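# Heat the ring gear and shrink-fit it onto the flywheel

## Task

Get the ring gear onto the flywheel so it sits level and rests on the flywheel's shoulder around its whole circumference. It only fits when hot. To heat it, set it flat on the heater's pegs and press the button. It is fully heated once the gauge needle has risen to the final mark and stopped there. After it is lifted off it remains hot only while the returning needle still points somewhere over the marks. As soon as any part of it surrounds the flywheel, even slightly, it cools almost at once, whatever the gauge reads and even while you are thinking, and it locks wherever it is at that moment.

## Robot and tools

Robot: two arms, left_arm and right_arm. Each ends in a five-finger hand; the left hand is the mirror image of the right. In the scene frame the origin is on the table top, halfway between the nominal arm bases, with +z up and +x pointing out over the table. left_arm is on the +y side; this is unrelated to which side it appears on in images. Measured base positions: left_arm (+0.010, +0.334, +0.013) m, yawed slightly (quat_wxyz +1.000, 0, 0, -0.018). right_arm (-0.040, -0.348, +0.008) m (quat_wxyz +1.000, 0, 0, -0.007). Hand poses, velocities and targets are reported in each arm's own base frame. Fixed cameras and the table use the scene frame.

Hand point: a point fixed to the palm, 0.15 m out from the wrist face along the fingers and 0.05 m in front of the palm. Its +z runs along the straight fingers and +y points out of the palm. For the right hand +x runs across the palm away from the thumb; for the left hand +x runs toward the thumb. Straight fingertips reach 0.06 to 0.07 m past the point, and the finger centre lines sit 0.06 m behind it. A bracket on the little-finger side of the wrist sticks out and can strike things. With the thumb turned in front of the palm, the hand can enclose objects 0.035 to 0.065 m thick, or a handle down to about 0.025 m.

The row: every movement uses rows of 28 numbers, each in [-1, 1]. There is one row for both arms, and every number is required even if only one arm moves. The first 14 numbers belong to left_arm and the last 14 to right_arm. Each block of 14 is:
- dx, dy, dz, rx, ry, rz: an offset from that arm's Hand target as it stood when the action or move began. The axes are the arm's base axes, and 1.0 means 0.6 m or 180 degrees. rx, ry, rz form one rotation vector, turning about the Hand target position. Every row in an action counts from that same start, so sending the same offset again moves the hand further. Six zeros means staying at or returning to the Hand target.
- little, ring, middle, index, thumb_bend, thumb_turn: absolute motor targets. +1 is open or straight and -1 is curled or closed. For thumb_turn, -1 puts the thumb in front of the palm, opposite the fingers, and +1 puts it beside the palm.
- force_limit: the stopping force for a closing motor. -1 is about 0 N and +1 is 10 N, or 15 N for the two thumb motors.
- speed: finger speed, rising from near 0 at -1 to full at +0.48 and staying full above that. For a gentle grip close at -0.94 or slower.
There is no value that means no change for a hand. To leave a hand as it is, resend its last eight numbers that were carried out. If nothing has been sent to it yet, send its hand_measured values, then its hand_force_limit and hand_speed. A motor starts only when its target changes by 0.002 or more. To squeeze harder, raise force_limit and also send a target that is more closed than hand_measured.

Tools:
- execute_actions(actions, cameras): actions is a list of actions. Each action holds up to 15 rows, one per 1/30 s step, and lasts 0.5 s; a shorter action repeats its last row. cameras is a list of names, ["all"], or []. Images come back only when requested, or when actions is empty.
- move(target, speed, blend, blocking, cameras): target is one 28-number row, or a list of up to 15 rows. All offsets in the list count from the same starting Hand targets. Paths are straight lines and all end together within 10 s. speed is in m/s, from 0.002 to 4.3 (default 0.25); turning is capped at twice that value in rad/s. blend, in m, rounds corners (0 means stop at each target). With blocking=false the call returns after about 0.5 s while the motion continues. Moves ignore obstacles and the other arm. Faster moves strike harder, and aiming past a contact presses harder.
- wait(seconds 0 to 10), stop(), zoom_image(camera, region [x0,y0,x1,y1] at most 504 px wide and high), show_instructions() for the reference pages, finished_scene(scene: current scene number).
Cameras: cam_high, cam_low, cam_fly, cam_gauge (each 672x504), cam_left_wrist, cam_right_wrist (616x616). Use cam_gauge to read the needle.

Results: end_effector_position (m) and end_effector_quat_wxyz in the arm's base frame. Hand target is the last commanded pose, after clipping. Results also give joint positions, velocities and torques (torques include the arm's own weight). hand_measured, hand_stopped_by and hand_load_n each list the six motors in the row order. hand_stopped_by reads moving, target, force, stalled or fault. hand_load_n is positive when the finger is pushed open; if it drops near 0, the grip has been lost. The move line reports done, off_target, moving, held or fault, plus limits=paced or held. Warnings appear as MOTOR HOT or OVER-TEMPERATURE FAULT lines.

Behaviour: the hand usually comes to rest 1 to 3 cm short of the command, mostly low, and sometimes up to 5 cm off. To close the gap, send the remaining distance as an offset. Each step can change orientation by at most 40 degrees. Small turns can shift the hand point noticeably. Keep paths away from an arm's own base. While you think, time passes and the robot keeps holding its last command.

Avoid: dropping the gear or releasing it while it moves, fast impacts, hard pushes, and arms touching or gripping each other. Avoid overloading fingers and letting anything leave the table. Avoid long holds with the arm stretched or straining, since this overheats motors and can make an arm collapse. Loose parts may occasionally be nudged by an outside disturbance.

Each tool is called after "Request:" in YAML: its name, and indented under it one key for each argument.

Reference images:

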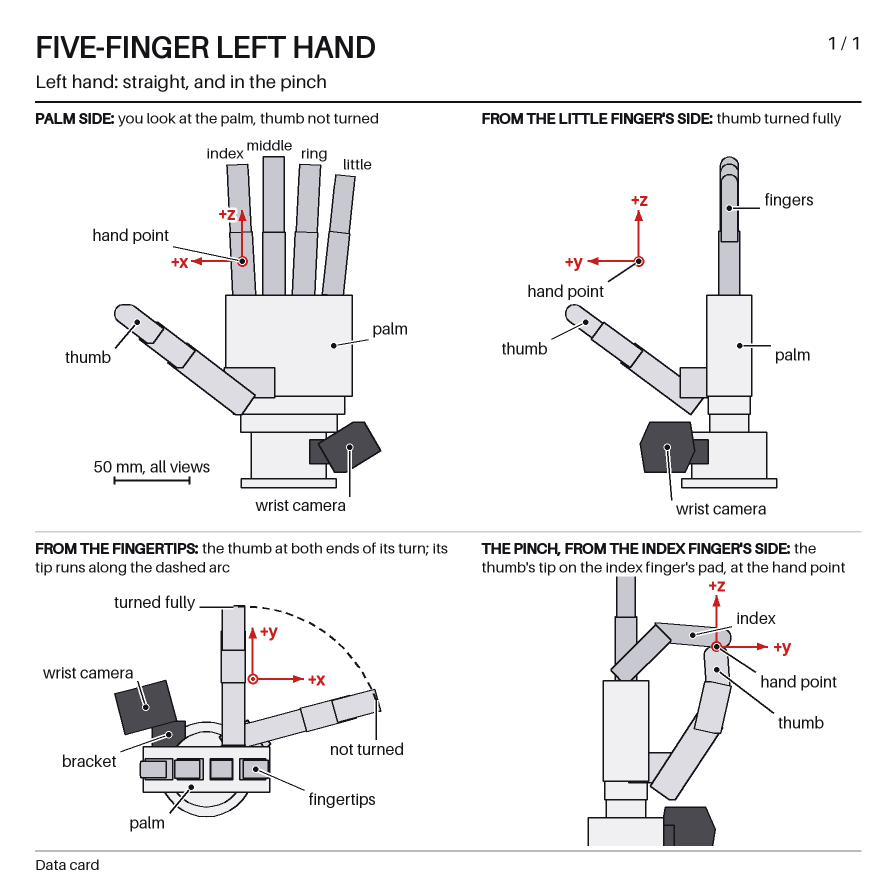

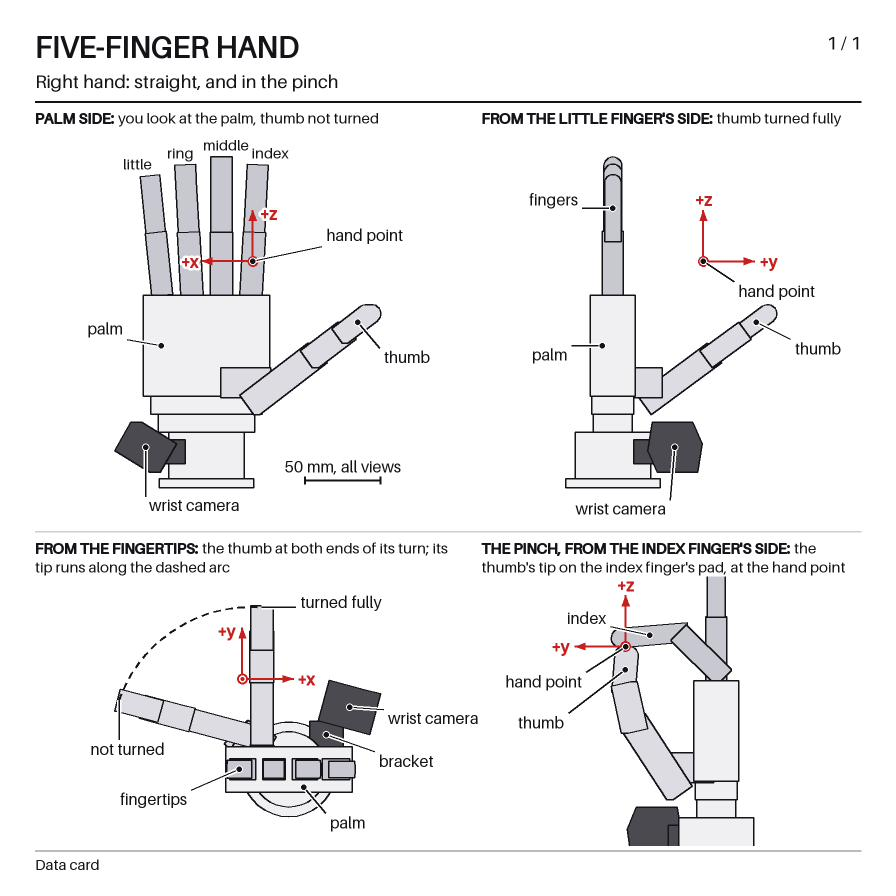

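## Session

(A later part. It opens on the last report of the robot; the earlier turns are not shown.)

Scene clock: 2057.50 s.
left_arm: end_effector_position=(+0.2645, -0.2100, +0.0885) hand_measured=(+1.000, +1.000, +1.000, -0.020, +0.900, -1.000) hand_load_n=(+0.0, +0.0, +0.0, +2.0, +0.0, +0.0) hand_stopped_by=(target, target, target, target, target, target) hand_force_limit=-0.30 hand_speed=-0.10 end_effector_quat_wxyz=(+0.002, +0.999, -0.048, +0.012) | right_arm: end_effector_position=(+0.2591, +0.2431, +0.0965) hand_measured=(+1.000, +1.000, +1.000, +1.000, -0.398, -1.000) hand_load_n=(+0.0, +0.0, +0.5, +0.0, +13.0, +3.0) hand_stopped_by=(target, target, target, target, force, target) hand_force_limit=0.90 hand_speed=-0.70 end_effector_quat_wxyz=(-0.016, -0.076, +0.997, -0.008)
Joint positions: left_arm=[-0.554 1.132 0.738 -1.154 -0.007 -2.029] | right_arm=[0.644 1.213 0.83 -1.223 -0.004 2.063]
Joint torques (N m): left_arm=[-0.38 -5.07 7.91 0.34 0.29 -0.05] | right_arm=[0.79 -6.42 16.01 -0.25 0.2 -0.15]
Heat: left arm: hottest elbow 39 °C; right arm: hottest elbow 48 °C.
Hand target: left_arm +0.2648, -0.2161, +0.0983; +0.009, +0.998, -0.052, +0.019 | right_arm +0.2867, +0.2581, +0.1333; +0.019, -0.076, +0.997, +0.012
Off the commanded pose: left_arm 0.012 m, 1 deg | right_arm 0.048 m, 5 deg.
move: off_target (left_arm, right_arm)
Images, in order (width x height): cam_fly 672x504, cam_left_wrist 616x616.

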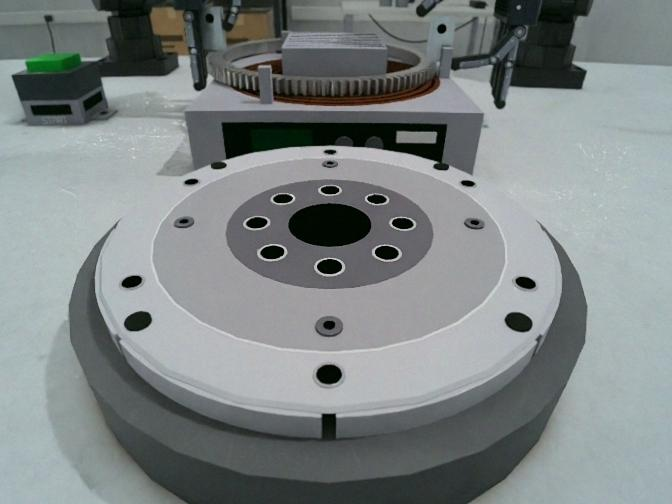

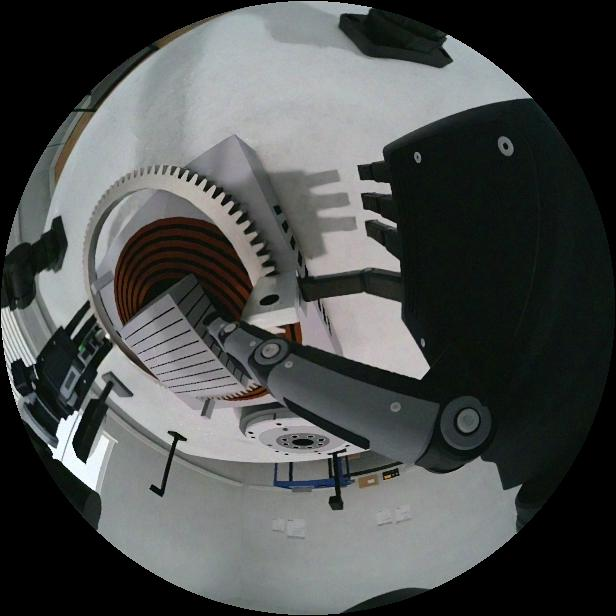

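Request:
zoom_image:
  camera: "cam_fly"
  region: [410, 0, 530, 100]

Request:
zoom_image:
  camera: "cam_right_wrist"
  region: [380, 280, 580, 480]

Scaled by 4.200.

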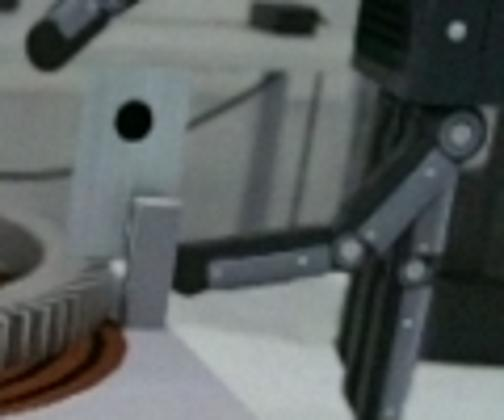

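This scene's latest camera images include none from cam_right_wrist. They are from: cam_fly, cam_left_wrist. cam_right_wrist's image comes with the result of a call that names it in "cameras".

Request:
move:
  target:
    - [0.0,0.0318,0.0,0,0,0,1,1,1,-0.02,0.9,-1,-0.3,-0.1,0,0,0,0,0,0,1,1,1,1,-0.72,-1,0.9,-0.7]
    - [0.0,0.0318,-0.0538,0,0,0,0.5,0.5,0.5,-0.02,0.9,-1,-0.3,-0.1,0,0,0,0,0,0,1,1,1,1,-0.72,-1,0.9,-0.7]
    - [0.0,0.0318,-0.0538,0,0,0,0.5,0.5,0.5,-0.25,0.9,-1,-0.3,-0.5,0,0,0,0,0,0,1,1,1,1,-0.72,-1,0.9,-0.7]
  speed: 0.05
  cameras: ["cam_fly","cam_left_wrist"]

Request:
zoom_image:
  camera: "cam_fly"
  region: [410, 0, 530, 100]

Request:
zoom_image:
  camera: "cam_left_wrist"
  region: [230, 200, 410, 380]

Scene clock: 2085.93 s.
left_arm: end_effector_position=(+0.2696, -0.2048, +0.0845) hand_measured=(+0.500, +0.500, +0.500, -0.152, +0.902, -1.000) hand_load_n=(+0.0, +0.0, +0.0, +3.0, +11.0, +0.0) hand_stopped_by=(target, target, target, force, target, target) hand_force_limit=-0.30 hand_speed=-0.50 end_effector_quat_wxyz=(+0.024, +0.998, -0.055, +0.035) | right_arm: end_effector_position=(+0.2591, +0.2431, +0.0965) hand_measured=(+1.000, +1.000, +1.000, +1.000, -0.398, -1.000) hand_load_n=(+0.0, +0.0, +0.0, +0.0, +13.0, +3.0) hand_stopped_by=(target, target, target, target, force, target) hand_force_limit=0.90 hand_speed=-0.70 end_effector_quat_wxyz=(-0.016, -0.076, +0.997, -0.008)
Joint positions: left_arm=[-0.514 1.101 0.691 -1.077 0.011 -1.975] | right_arm=[0.644 1.213 0.83 -1.223 -0.004 2.063]
Joint torques (N m): left_arm=[1.14 -1.61 5.16 1.05 -0.34 0.01] | right_arm=[0.79 -6.36 15.99 -0.24 0.2 -0.11]
Heat: left arm: hottest elbow 38 °C; right arm: hottest elbow 48 °C.
Hand target: left_arm +0.2647, -0.1970, +0.0659; +0.009, +0.998, -0.052, +0.019 | right_arm +0.2867, +0.2581, +0.1333; +0.019, -0.076, +0.997, +0.012
Off the commanded pose: left_arm 0.021 m, 3 deg | right_arm 0.048 m, 5 deg.
move: off_target (left_arm, right_arm); target 2's new numbers were sent with left_arm's hand 0.021 m and 3 deg from that target; target 3's new numbers were sent with left_arm's hand 0.022 m and 3 deg from that target
Images, in order (width x height): cam_fly 672x504, cam_left_wrist 616x616.

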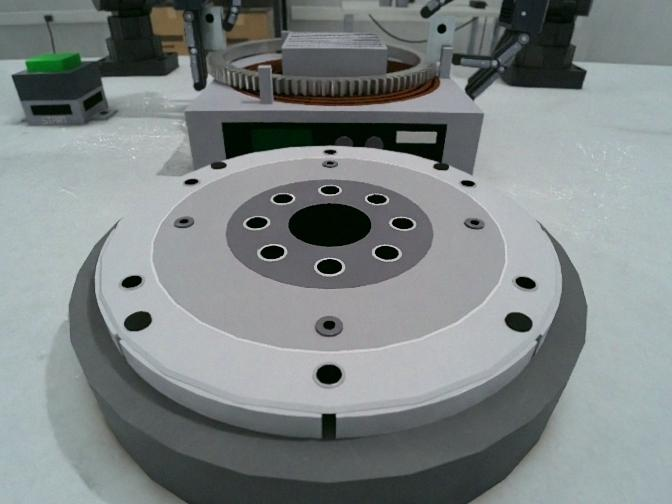

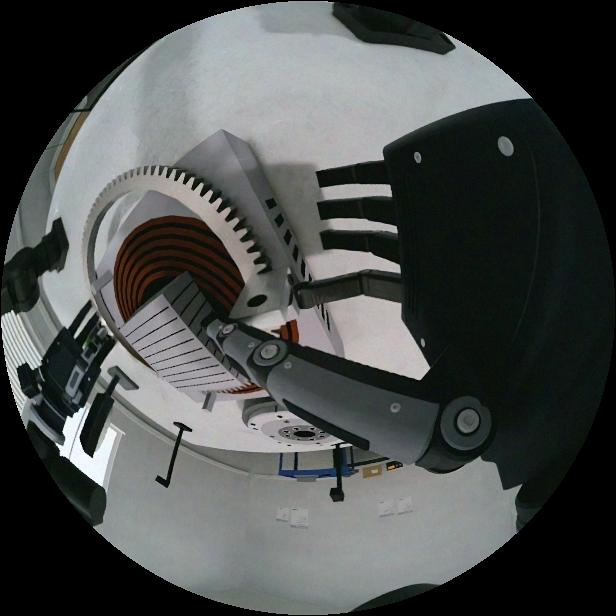

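Scaled by 4.200.

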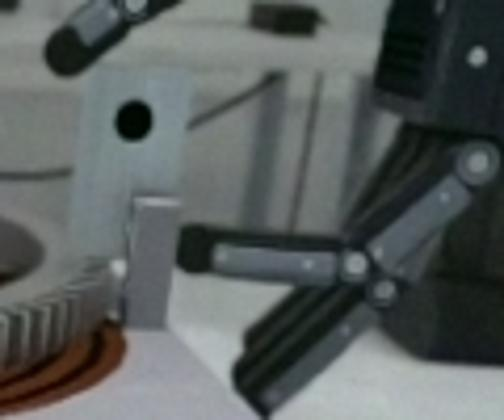

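Scaled by 2.800 from the camera's 616x616 image, which has a finer 880x880 frame.

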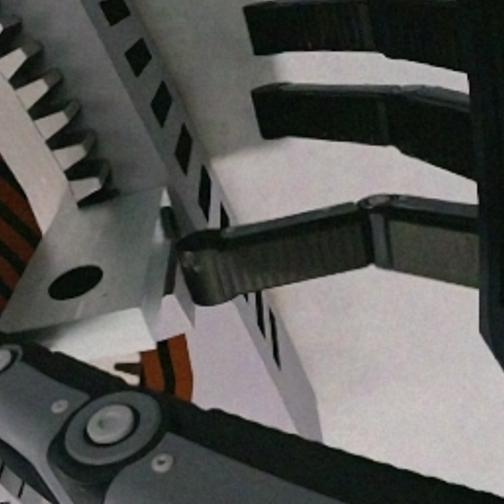

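Request:
move:
  target:
    - [0.0,0.0,0.0350,0,0,0,0.5,0.5,0.5,0.1,0.9,-1,-0.3,-0.1,0,0,0,0,0,0,1,1,1,1,-0.72,-1,0.9,-0.7]
    - [0.0,0.0,0.0350,0,0,0,0.5,0.5,0.5,0.1,0.9,1,-0.3,-0.1,0,0,0,0,0,0,1,1,1,1,-0.72,-1,0.9,-0.7]
    - [0.0,0.0050,-0.003,0,0,0,0.5,0.5,0.5,-0.25,0.9,1,-0.3,-0.1,0,0,0,0,0,0,1,1,1,1,-0.72,-1,0.9,-0.7]
  speed: 0.06
  cameras: ["cam_fly","cam_left_wrist"]

Request:
zoom_image:
  camera: "cam_fly"
  region: [410, 0, 530, 100]

Request:
zoom_image:
  camera: "cam_left_wrist"
  region: [230, 200, 410, 380]

Scene clock: 2122.93 s.
left_arm: end_effector_position=(+0.2641, -0.1969, +0.0715) hand_measured=(+0.500, +0.500, +0.500, -0.250, +0.900, +1.000) hand_load_n=(+0.0, +0.0, +0.0, +0.5, +0.0, +0.0) hand_stopped_by=(target, target, target, target, target, target) hand_force_limit=-0.30 hand_speed=-0.10 end_effector_quat_wxyz=(+0.012, +0.998, -0.054, +0.023) | right_arm: end_effector_position=(+0.2591, +0.2431, +0.0965) hand_measured=(+1.000, +1.000, +1.000, +1.000, -0.398, -1.000) hand_load_n=(+0.0, +0.0, +0.5, +0.0, +13.0, +3.0) hand_stopped_by=(target, target, target, target, force, target) hand_force_limit=0.90 hand_speed=-0.70 end_effector_quat_wxyz=(-0.016, -0.076, +0.997, -0.008)
Joint positions: left_arm=[-0.506 1.114 0.671 -1.076 0.001 -1.97] | right_arm=[0.644 1.213 0.83 -1.223 -0.004 2.063]
Joint torques (N m): left_arm=[1.26 -2.67 6.06 1.22 0.04 0.06] | right_arm=[0.97 -6.36 16.01 -0.31 0.19 -0.11]
Heat: left arm: hottest elbow 35 °C; right arm: hottest elbow 49 °C.
Hand target: left_arm +0.2648, -0.1939, +0.0642; +0.009, +0.998, -0.052, +0.019 | right_arm +0.2867, +0.2581, +0.1333; +0.019, -0.076, +0.997, +0.012
Off the commanded pose: left_arm 0.008 m, 1 deg | right_arm 0.048 m, 5 deg.
move: off_target (right_arm)
Images, in order (width x height): cam_fly 672x504, cam_left_wrist 616x616.

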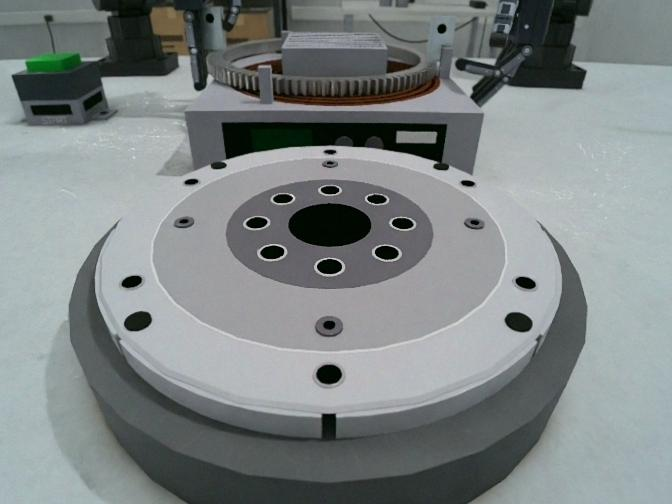

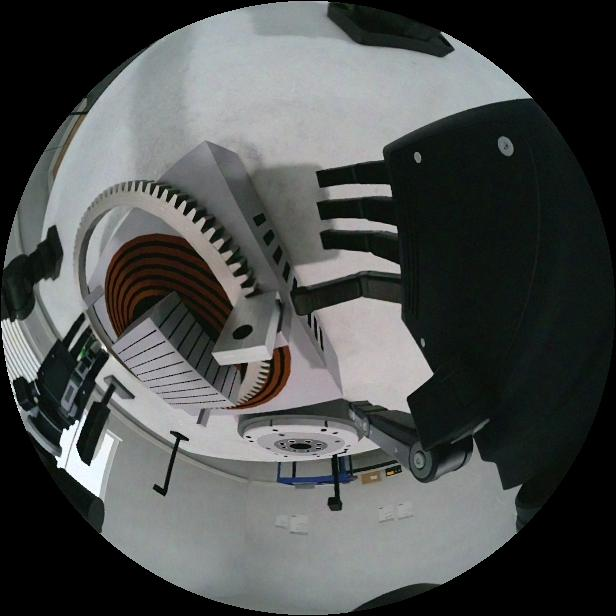

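Scaled by 4.200.

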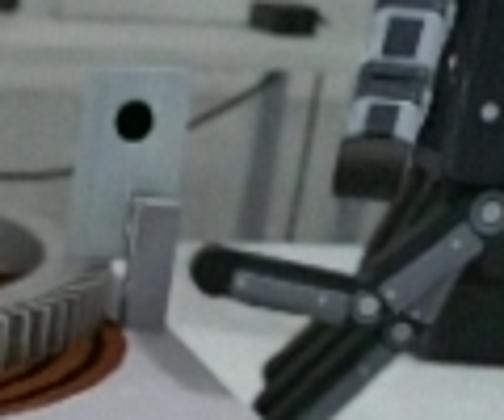

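Scaled by 2.800 from the camera's 616x616 image, which has a finer 880x880 frame.

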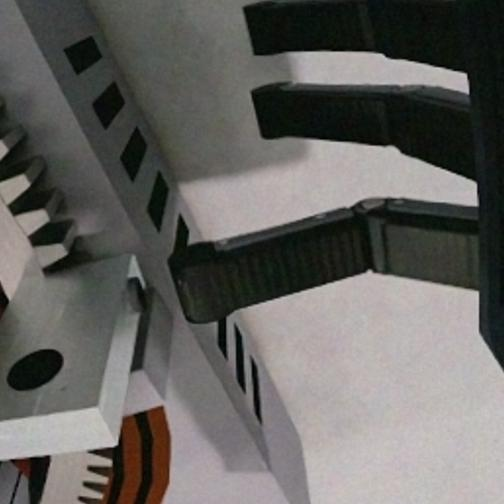

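Request:
move:
  target:
    - [-0.0067,-0.0167,0.0,0,0,0,0.5,0.5,0.5,-0.25,0.9,1,-0.3,-0.1,0,0,0,0,0,0,1,1,1,1,-0.72,-1,0.9,-0.7]
  speed: 0.04
  cameras: ["cam_fly","cam_left_wrist"]

Request:
zoom_image:
  camera: "cam_fly"
  region: [410, 0, 530, 100]

Request:
zoom_image:
  camera: "cam_left_wrist"
  region: [230, 200, 410, 380]

Scene clock: 2141.30 s.
left_arm: end_effector_position=(+0.2609, -0.2021, +0.0703) hand_measured=(+0.500, +0.500, +0.500, -0.250, +0.900, +1.000) hand_load_n=(+0.0, +0.0, +0.0, +0.0, +0.0, +0.0) hand_stopped_by=(target, target, target, target, target, target) hand_force_limit=-0.30 hand_speed=-0.10 end_effector_quat_wxyz=(+0.011, +0.998, -0.053, +0.021) | right_arm: end_effector_position=(+0.2591, +0.2431, +0.0965) hand_measured=(+1.000, +1.000, +1.000, +1.000, -0.398, -1.000) hand_load_n=(+0.0, +0.0, +0.0, +0.0, +13.0, +3.0) hand_stopped_by=(target, target, target, target, force, target) hand_force_limit=0.90 hand_speed=-0.70 end_effector_quat_wxyz=(-0.016, -0.076, +0.997, -0.008)
Joint positions: left_arm=[-0.53 1.119 0.671 -1.076 0 -1.995] | right_arm=[0.644 1.213 0.83 -1.223 -0.004 2.063]
Joint torques (N m): left_arm=[-0.03 -2.55 6.28 1.32 0.03 -0.08] | right_arm=[0.44 -6.71 15.98 -0.35 0.2 -0.13]
Heat: left arm: hottest elbow 35 °C; right arm: hottest elbow 49 °C.
Hand target: left_arm +0.2608, -0.2040, +0.0642; +0.009, +0.998, -0.052, +0.019 | right_arm +0.2867, +0.2581, +0.1333; +0.019, -0.076, +0.997, +0.012
Off the commanded pose: left_arm 0.006 m, 0 deg | right_arm 0.048 m, 5 deg.
move: off_target (right_arm)
Images, in order (width x height): cam_fly 672x504, cam_left_wrist 616x616.

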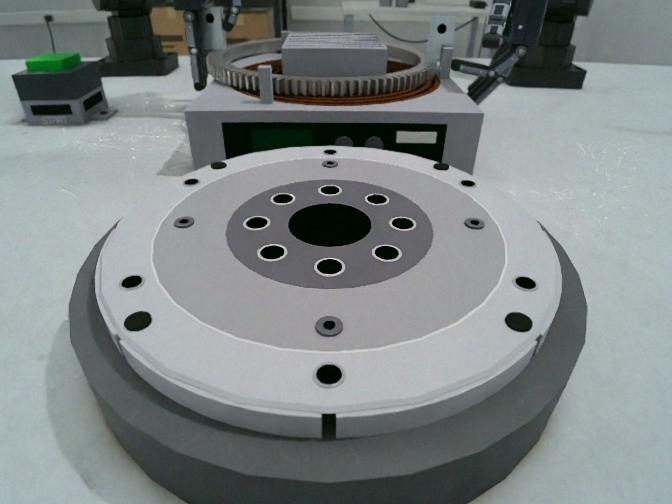

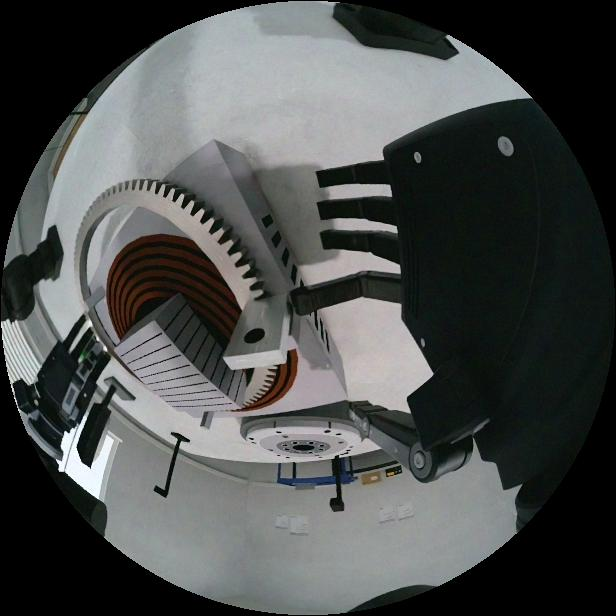

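Scaled by 4.200.

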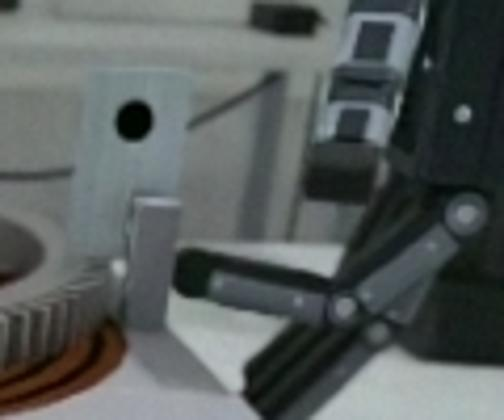

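Scaled by 2.800 from the camera's 616x616 image, which has a finer 880x880 frame.

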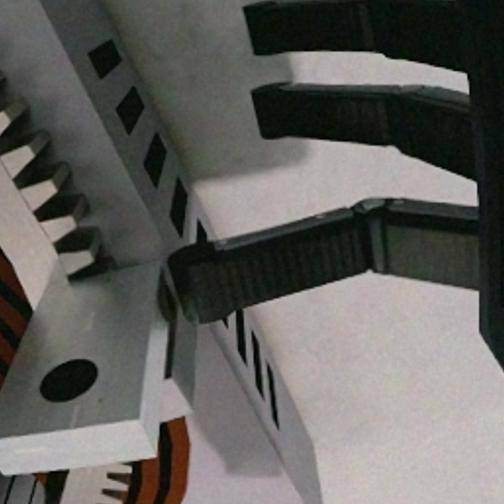

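Request:
move:
  target:
    - [-0.002,-0.0150,0.0,0,0,0,0.5,0.5,0.5,-0.25,0.9,1,-0.3,-0.1,0,0,0,0,0,0,1,1,1,1,-0.72,-1,0.9,-0.7]
  speed: 0.03
  cameras: ["cam_fly","cam_left_wrist"]

Request:
zoom_image:
  camera: "cam_fly"
  region: [410, 0, 530, 100]

Request:
zoom_image:
  camera: "cam_left_wrist"
  region: [230, 200, 410, 380]

Scene clock: 2165.10 s.
left_arm: end_effector_position=(+0.2573, -0.2083, +0.0664) hand_measured=(+0.500, +0.500, +0.500, -0.250, +0.900, +1.000) hand_load_n=(+0.0, +0.0, +0.0, +0.5, +0.0, +0.0) hand_stopped_by=(target, target, target, target, target, target) hand_force_limit=-0.30 hand_speed=-0.10 end_effector_quat_wxyz=(+0.007, +0.999, -0.051, +0.017) | right_arm: end_effector_position=(+0.2591, +0.2431, +0.0965) hand_measured=(+1.000, +1.000, +1.000, +1.000, -0.398, -1.000) hand_load_n=(+0.0, +0.0, +0.0, +0.0, +13.0, +3.0) hand_stopped_by=(target, target, target, target, force, target) hand_force_limit=0.90 hand_speed=-0.70 end_effector_quat_wxyz=(-0.016, -0.076, +0.997, -0.008)
Joint positions: left_arm=[-0.559 1.132 0.671 -1.073 -0.004 -2.027] | right_arm=[0.644 1.213 0.83 -1.223 -0.004 2.063]
Joint torques (N m): left_arm=[-0.09 -2.73 6.89 1.31 0.12 -0.07] | right_arm=[1.03 -6.77 15.91 -0.31 0.16 -0.13]
Heat: left arm: hottest elbow 35 °C; right arm: hottest elbow 49 °C.
Hand target: left_arm +0.2596, -0.2130, +0.0643; +0.009, +0.998, -0.052, +0.019 | right_arm +0.2867, +0.2581, +0.1333; +0.019, -0.076, +0.997, +0.012
Off the commanded pose: left_arm 0.006 m, 0 deg | right_arm 0.048 m, 5 deg.
move: off_target (right_arm)
Images, in order (width x height): cam_fly 672x504, cam_left_wrist 616x616.

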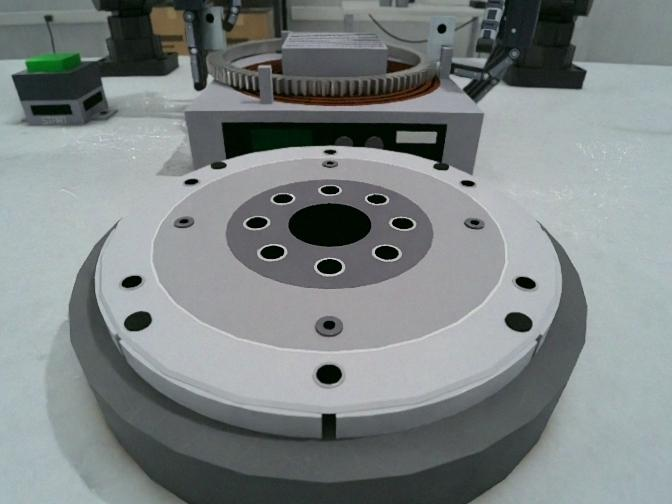

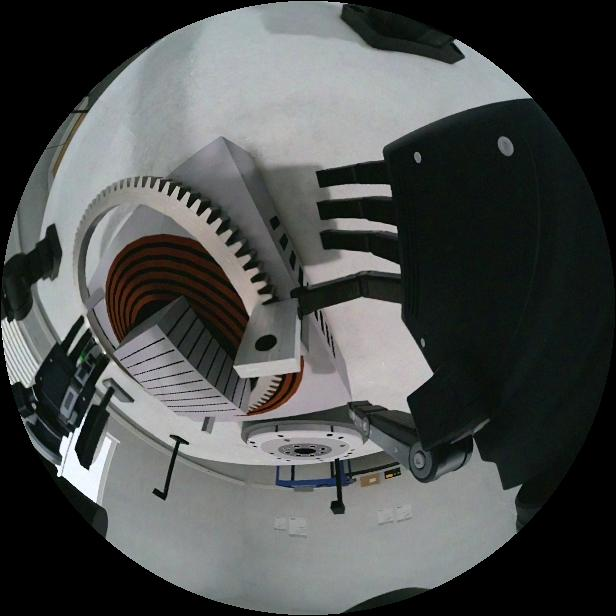

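Scaled by 4.200.

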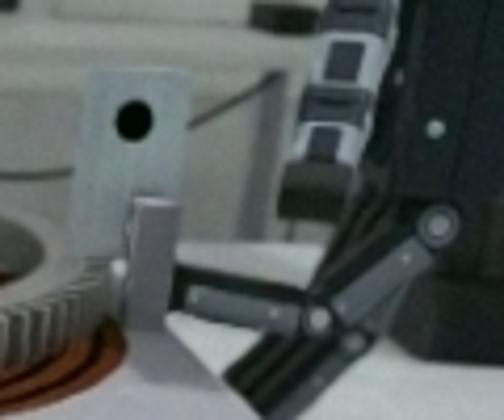

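Scaled by 2.800 from the camera's 616x616 image, which has a finer 880x880 frame.

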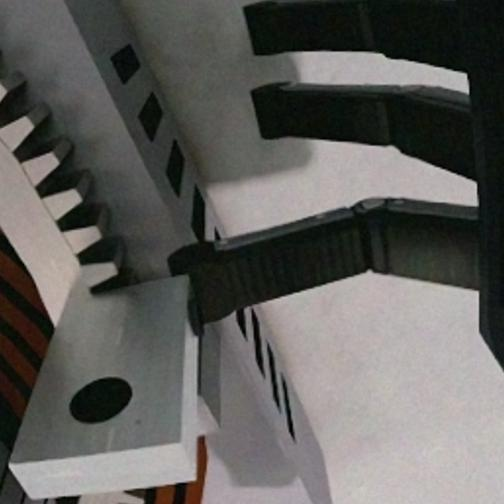

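Request:
move:
  target:
    - [0.0,0.0,0.0,0,0,0,0.5,0.5,0.5,-0.6,0.9,1,-0.3,-0.7,0,0,0,0,0,0,1,1,1,1,-0.72,-1,0.9,-0.7]
  speed: 0.03
  cameras: ["cam_fly","cam_left_wrist"]

Request:
zoom_image:
  camera: "cam_fly"
  region: [410, 0, 530, 100]

Request:
zoom_image:
  camera: "cam_left_wrist"
  region: [230, 200, 410, 380]

Scene clock: 2173.97 s.
left_arm: end_effector_position=(+0.2573, -0.2078, +0.0648) hand_measured=(+0.500, +0.500, +0.500, -0.274, +0.900, +1.000) hand_load_n=(+0.0, +0.0, +0.0, +0.5, +0.0, +0.0) hand_stopped_by=(target, target, target, force, target, target) hand_force_limit=-0.30 hand_speed=-0.70 end_effector_quat_wxyz=(+0.005, +0.999, -0.051, +0.016) | right_arm: end_effector_position=(+0.2592, +0.2429, +0.0964) hand_measured=(+1.000, +1.000, +1.000, +1.000, -0.398, -1.000) hand_load_n=(+0.0, +0.0, +0.0, +0.0, +13.0, +3.0) hand_stopped_by=(target, target, target, target, force, target) hand_force_limit=0.90 hand_speed=-0.70 end_effector_quat_wxyz=(-0.016, -0.076, +0.997, -0.008)
Joint positions: left_arm=[-0.559 1.136 0.671 -1.072 -0.006 -2.028] | right_arm=[0.644 1.213 0.83 -1.223 -0.003 2.063]
Joint torques (N m): left_arm=[-0.03 -3.08 6.9 1.28 0.24 -0.07] | right_arm=[0.32 -6.71 15.98 -0.28 0.18 -0.13]
Heat: left arm: hottest elbow 35 °C; right arm: hottest elbow 49 °C.
Hand target: left_arm +0.2596, -0.2130, +0.0642; +0.009, +0.998, -0.052, +0.019 | right_arm +0.2867, +0.2580, +0.1333; +0.019, -0.076, +0.997, +0.012
Off the commanded pose: left_arm 0.006 m, 1 deg | right_arm 0.048 m, 5 deg.
move: off_target (right_arm)
Images, in order (width x height): cam_fly 672x504, cam_left_wrist 616x616.

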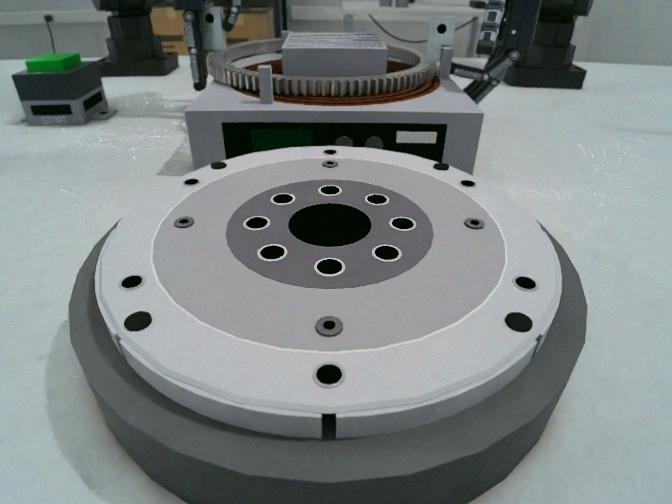

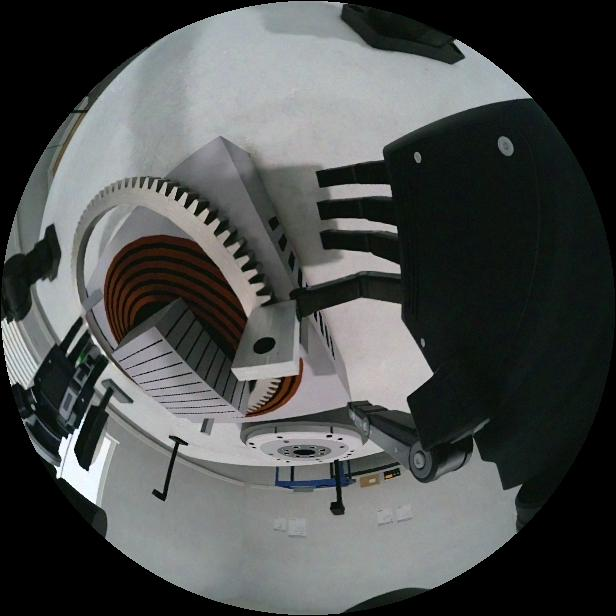

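Scaled by 4.200.

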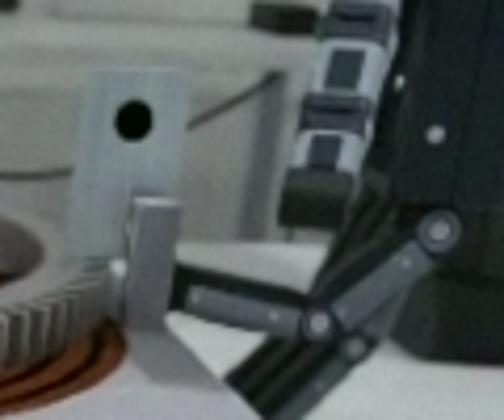

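Scaled by 2.800 from the camera's 616x616 image, which has a finer 880x880 frame.

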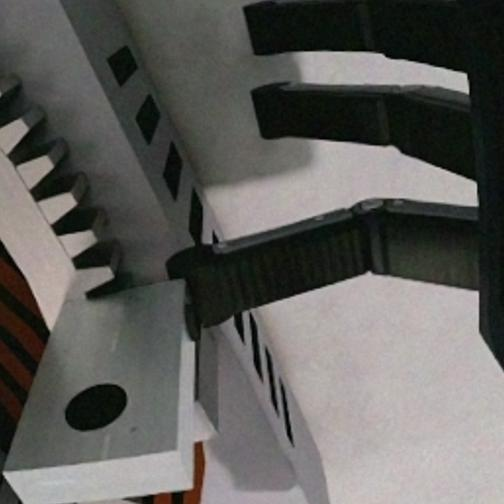

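Request:
move:
  target:
    - [0,0.0333,0,0,0,0,0.5,0.5,0.5,-0.2,0.9,1,-0.3,-0.1,0,0,0,0,0,0,1,1,1,1,-0.72,-1,0.9,-0.7]
    - [0.0373,0.0217,0.0747,0,0,0,1,1,1,1,0.9,1,-0.3,-0.1,0,0,0,0,0,0,1,1,1,1,-0.72,-1,0.9,-0.7]
    - [0.0373,-0.0333,0.0747,0,0,0,1,1,1,1,0.9,1,-0.3,-0.1,0,0,0,0,0,0,1,1,1,1,-0.72,-1,0.9,-0.7]
  speed: 0.07
  cameras: ["cam_fly","cam_left_wrist","cam_right_wrist"]

Request:
zoom_image:
  camera: "cam_fly"
  region: [410, 0, 530, 100]

Request:
zoom_image:
  camera: "cam_left_wrist"
  region: [250, 180, 470, 400]

Scene clock: 2249.50 s.
left_arm: end_effector_position=(+0.2675, -0.2212, +0.0955) hand_measured=(+1.000, +1.000, +1.000, +1.000, +0.900, +1.000) hand_load_n=(+0.5, +0.0, +0.0, +0.0, +0.0, +0.0) hand_stopped_by=(target, target, target, target, target, target) hand_force_limit=-0.30 hand_speed=-0.10 end_effector_quat_wxyz=(+0.002, +0.999, -0.053, +0.006) | right_arm: end_effector_position=(+0.2592, +0.2429, +0.0964) hand_measured=(+1.000, +1.000, +1.000, +1.000, -0.398, -1.000) hand_load_n=(+0.0, +0.0, +0.5, +0.0, +13.0, +3.0) hand_stopped_by=(target, target, target, target, force, target) hand_force_limit=0.90 hand_speed=-0.70 end_effector_quat_wxyz=(-0.016, -0.076, +0.997, -0.008)
Joint positions: left_arm=[-0.576 1.157 0.778 -1.178 -0.002 -2.042] | right_arm=[0.644 1.213 0.83 -1.223 -0.003 2.063]
Joint torques (N m): left_arm=[-0.03 -3.19 10.41 0.58 0.04 -0.08] | right_arm=[0.73 -6.83 16.05 -0.35 0.22 -0.14]
Heat: left arm: hottest elbow 35 °C; right arm: hottest elbow 50 °C.
Hand target: left_arm +0.2819, -0.2329, +0.1090; +0.009, +0.998, -0.052, +0.019 | right_arm +0.2867, +0.2580, +0.1333; +0.019, -0.076, +0.997, +0.012
Off the commanded pose: left_arm 0.023 m, 2 deg | right_arm 0.048 m, 5 deg.
move: off_target (left_arm, right_arm); target 2's new numbers were sent with left_arm's hand 0.023 m and 2 deg from that target
Images, in order (width x height): cam_fly 672x504, cam_left_wrist 616x616, cam_right_wrist 616x616.

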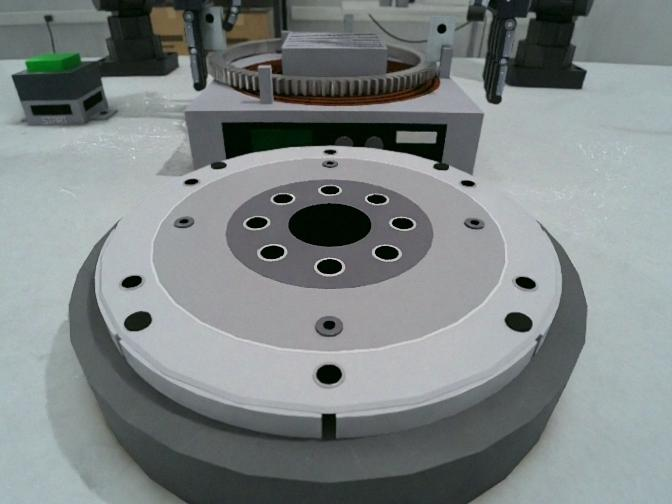

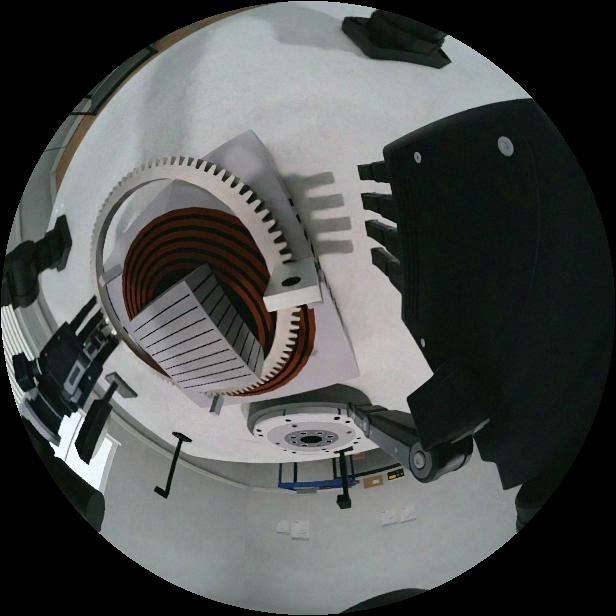

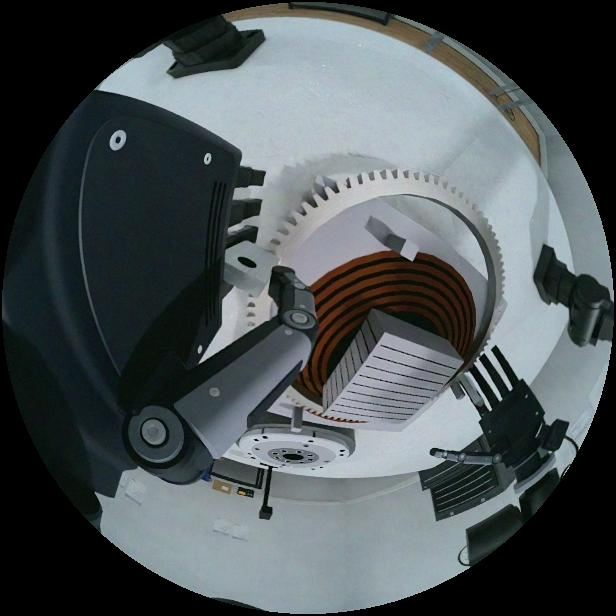

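Scaled by 4.200.

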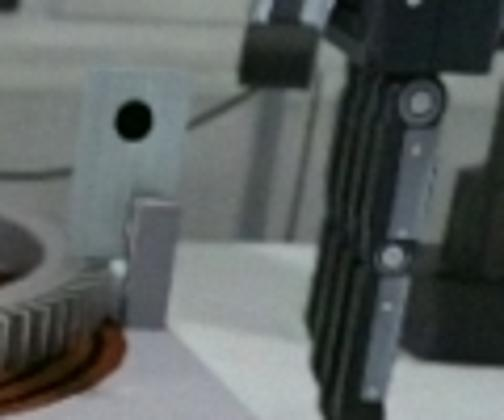

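Scaled by 2.291 from the camera's 616x616 image, which has a finer 880x880 frame.

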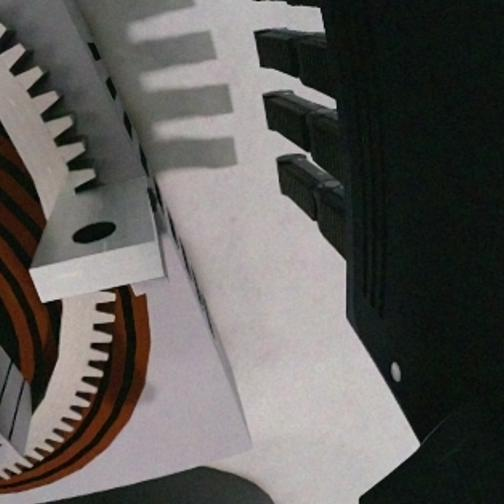

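Request:
move:
  target:
    - [-0.0058,-0.053,-0.003,0,0,0,1,1,1,1,0.9,1,-0.3,-0.1,0,0,0,0,0,0,1,1,1,1,-0.72,-1,0.9,-0.7]
    - [-0.0058,-0.053,-0.003,0,0,0,1,1,1,1,0.5,-1,-0.3,-0.1,0,0,0,0,0,0,1,1,1,1,-0.72,-1,0.9,-0.7]
  speed: 0.07
  cameras: ["cam_fly","cam_left_wrist"]

Request:
zoom_image:
  camera: "cam_fly"
  region: [410, 0, 530, 100]

Request:
zoom_image:
  camera: "cam_left_wrist"
  region: [250, 180, 470, 400]

Scene clock: 2264.63 s.
left_arm: end_effector_position=(+0.2627, -0.2485, +0.0937) hand_measured=(+1.000, +1.000, +1.000, +1.000, +0.500, -1.000) hand_load_n=(+0.0, +0.0, +0.0, +0.0, +0.0, +0.0) hand_stopped_by=(target, target, target, target, target, target) hand_force_limit=-0.30 hand_speed=-0.10 end_effector_quat_wxyz=(+0.001, +0.998, -0.062, -0.001) | right_arm: end_effector_position=(+0.2592, +0.2429, +0.0964) hand_measured=(+1.000, +1.000, +1.000, +1.000, -0.398, -1.000) hand_load_n=(+0.0, +0.0, +0.0, +0.0, +13.0, +3.0) hand_stopped_by=(target, target, target, target, force, target) hand_force_limit=0.90 hand_speed=-0.70 end_effector_quat_wxyz=(-0.016, -0.076, +0.997, -0.008)
Joint positions: left_arm=[-0.654 1.206 0.811 -1.176 0.002 -2.101] | right_arm=[0.644 1.213 0.83 -1.223 -0.003 2.063]
Joint torques (N m): left_arm=[-0.03 -3.72 10.3 1.1 0.2 -0.08] | right_arm=[0.44 -6.77 16.02 -0.27 0.19 -0.15]
Heat: left arm: hottest elbow 38 °C; right arm: hottest elbow 50 °C.
Hand target: left_arm +0.2784, -0.2648, +0.1072; +0.009, +0.998, -0.052, +0.019 | right_arm +0.2867, +0.2580, +0.1333; +0.019, -0.076, +0.997, +0.012
Off the commanded pose: left_arm 0.026 m, 3 deg | right_arm 0.048 m, 5 deg.
joint sent to its limit (left arm) — joint 6 (wrist roll), lower limit. The joint targets still meet the commanded pose.
move: off_target (left_arm, right_arm); target 2's new numbers were sent with left_arm's hand 0.026 m and 3 deg from that target
Images, in order (width x height): cam_fly 672x504, cam_left_wrist 616x616.

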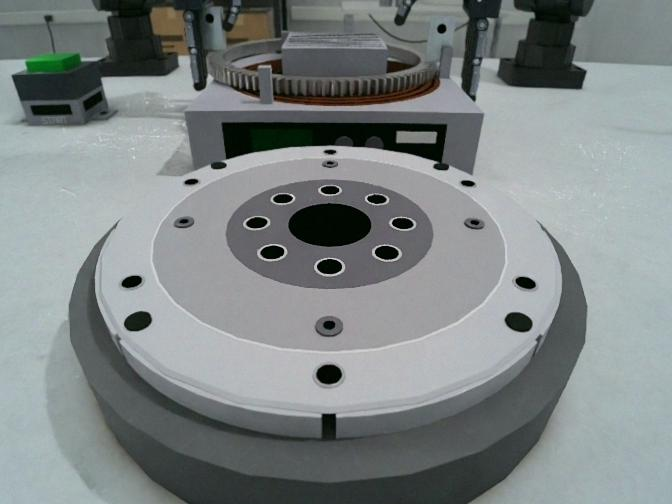

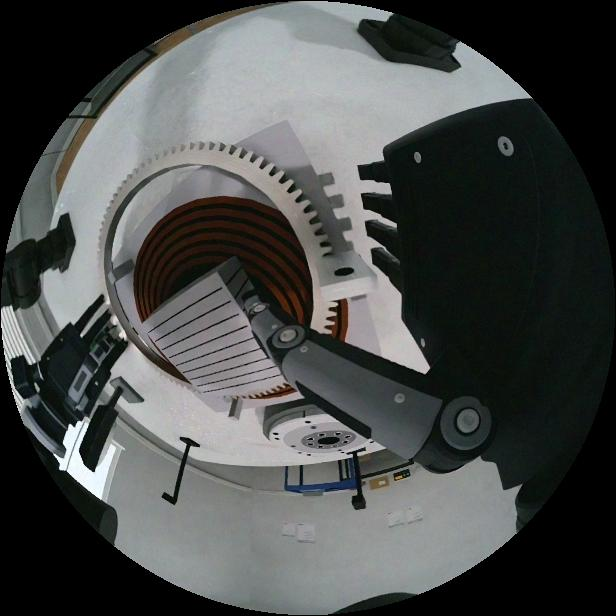

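Scaled by 4.200.

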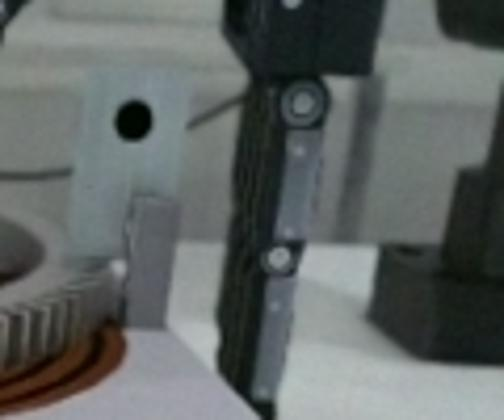

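Scaled by 2.291 from the camera's 616x616 image, which has a finer 880x880 frame.

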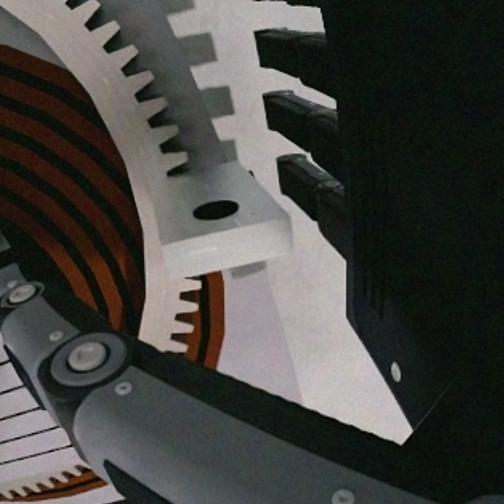

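Request:
move:
  target:
    - [0.0,-0.024,0,0,0,0,1,1,1,1,0.5,-1,-0.3,-0.1,0,0,0,0,0,0,1,1,1,1,-0.72,-1,0.9,-0.7]
    - [0.0,-0.024,0,0,0,0,1,1,1,1,-0.8,-1,-0.4,-0.86,0,0,0,0,0,0,1,1,1,1,-0.72,-1,0.9,-0.7]
  speed: 0.05
  cameras: ["cam_fly","cam_left_wrist"]

Request:
zoom_image:
  camera: "cam_fly"
  region: [410, 0, 530, 100]

Request:
zoom_image:
  camera: "cam_left_wrist"
  region: [250, 180, 470, 400]

Scene clock: 2276.03 s.
left_arm: end_effector_position=(+0.2634, -0.2647, +0.0941) hand_measured=(+1.000, +1.000, +1.000, +1.000, -0.334, -1.000) hand_load_n=(+0.0, +0.0, +0.0, +0.0, +3.5, +0.5) hand_stopped_by=(target, target, target, target, force, target) hand_force_limit=-0.40 hand_speed=-0.86 end_effector_quat_wxyz=(+0.008, +0.997, -0.074, -0.003) | right_arm: end_effector_position=(+0.2593, +0.2430, +0.0966) hand_measured=(+1.000, +1.000, +1.000, +1.000, -0.398, -1.000) hand_load_n=(+0.0, +0.0, +0.0, +0.0, +13.0, +3.0) hand_stopped_by=(target, target, target, target, force, target) hand_force_limit=0.90 hand_speed=-0.70 end_effector_quat_wxyz=(-0.016, -0.076, +0.997, -0.008)
Joint positions: left_arm=[-0.681 1.235 0.834 -1.165 0.017 -2.103] | right_arm=[0.644 1.213 0.83 -1.223 -0.003 2.063]
Joint torques (N m): left_arm=[0.26 -4.19 10.28 0.87 0.08 -0.06] | right_arm=[0.5 -6.77 15.98 -0.35 0.21 -0.11]
Heat: left arm: hottest elbow 39 °C; right arm: hottest elbow 50 °C.
Hand target: left_arm +0.2785, -0.2793, +0.1074; +0.009, +0.998, -0.052, +0.019 | right_arm +0.2868, +0.2580, +0.1333; +0.019, -0.076, +0.997, +0.012
Off the commanded pose: left_arm 0.025 m, 4 deg | right_arm 0.048 m, 5 deg.
joint sent to its limit (left arm) — joint 6 (wrist roll), lower limit. The joint targets are off in orientation, not in position.
move: off_target (left_arm, right_arm); target 2's new numbers were sent with left_arm's hand 0.026 m and 4 deg from that target
Images, in order (width x height): cam_fly 672x504, cam_left_wrist 616x616.

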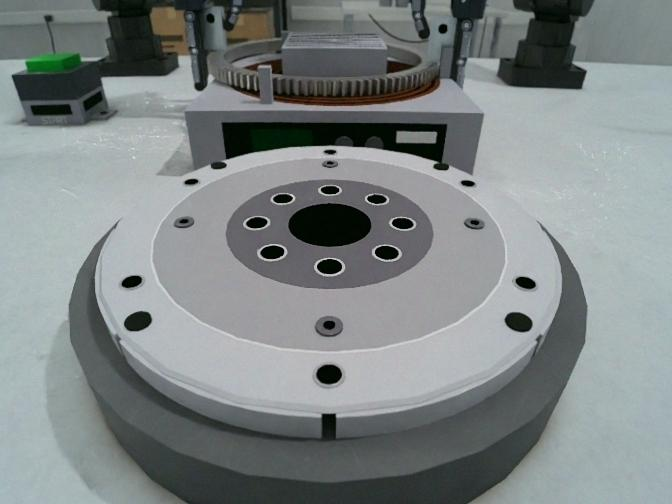

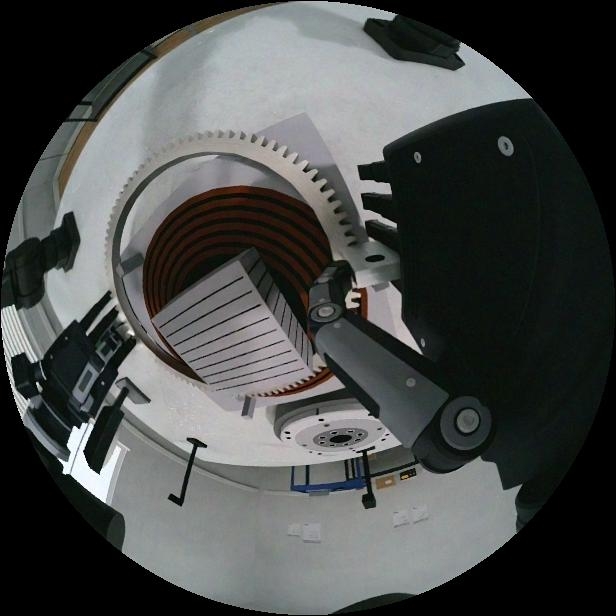

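Scaled by 4.200.

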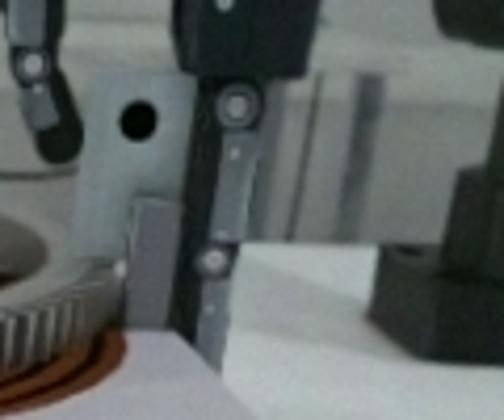

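Scaled by 2.291 from the camera's 616x616 image, which has a finer 880x880 frame.

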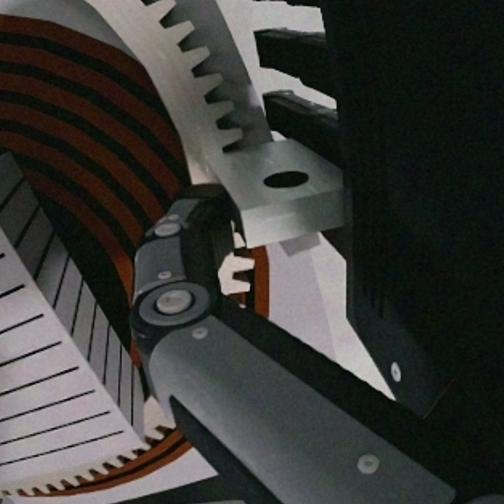

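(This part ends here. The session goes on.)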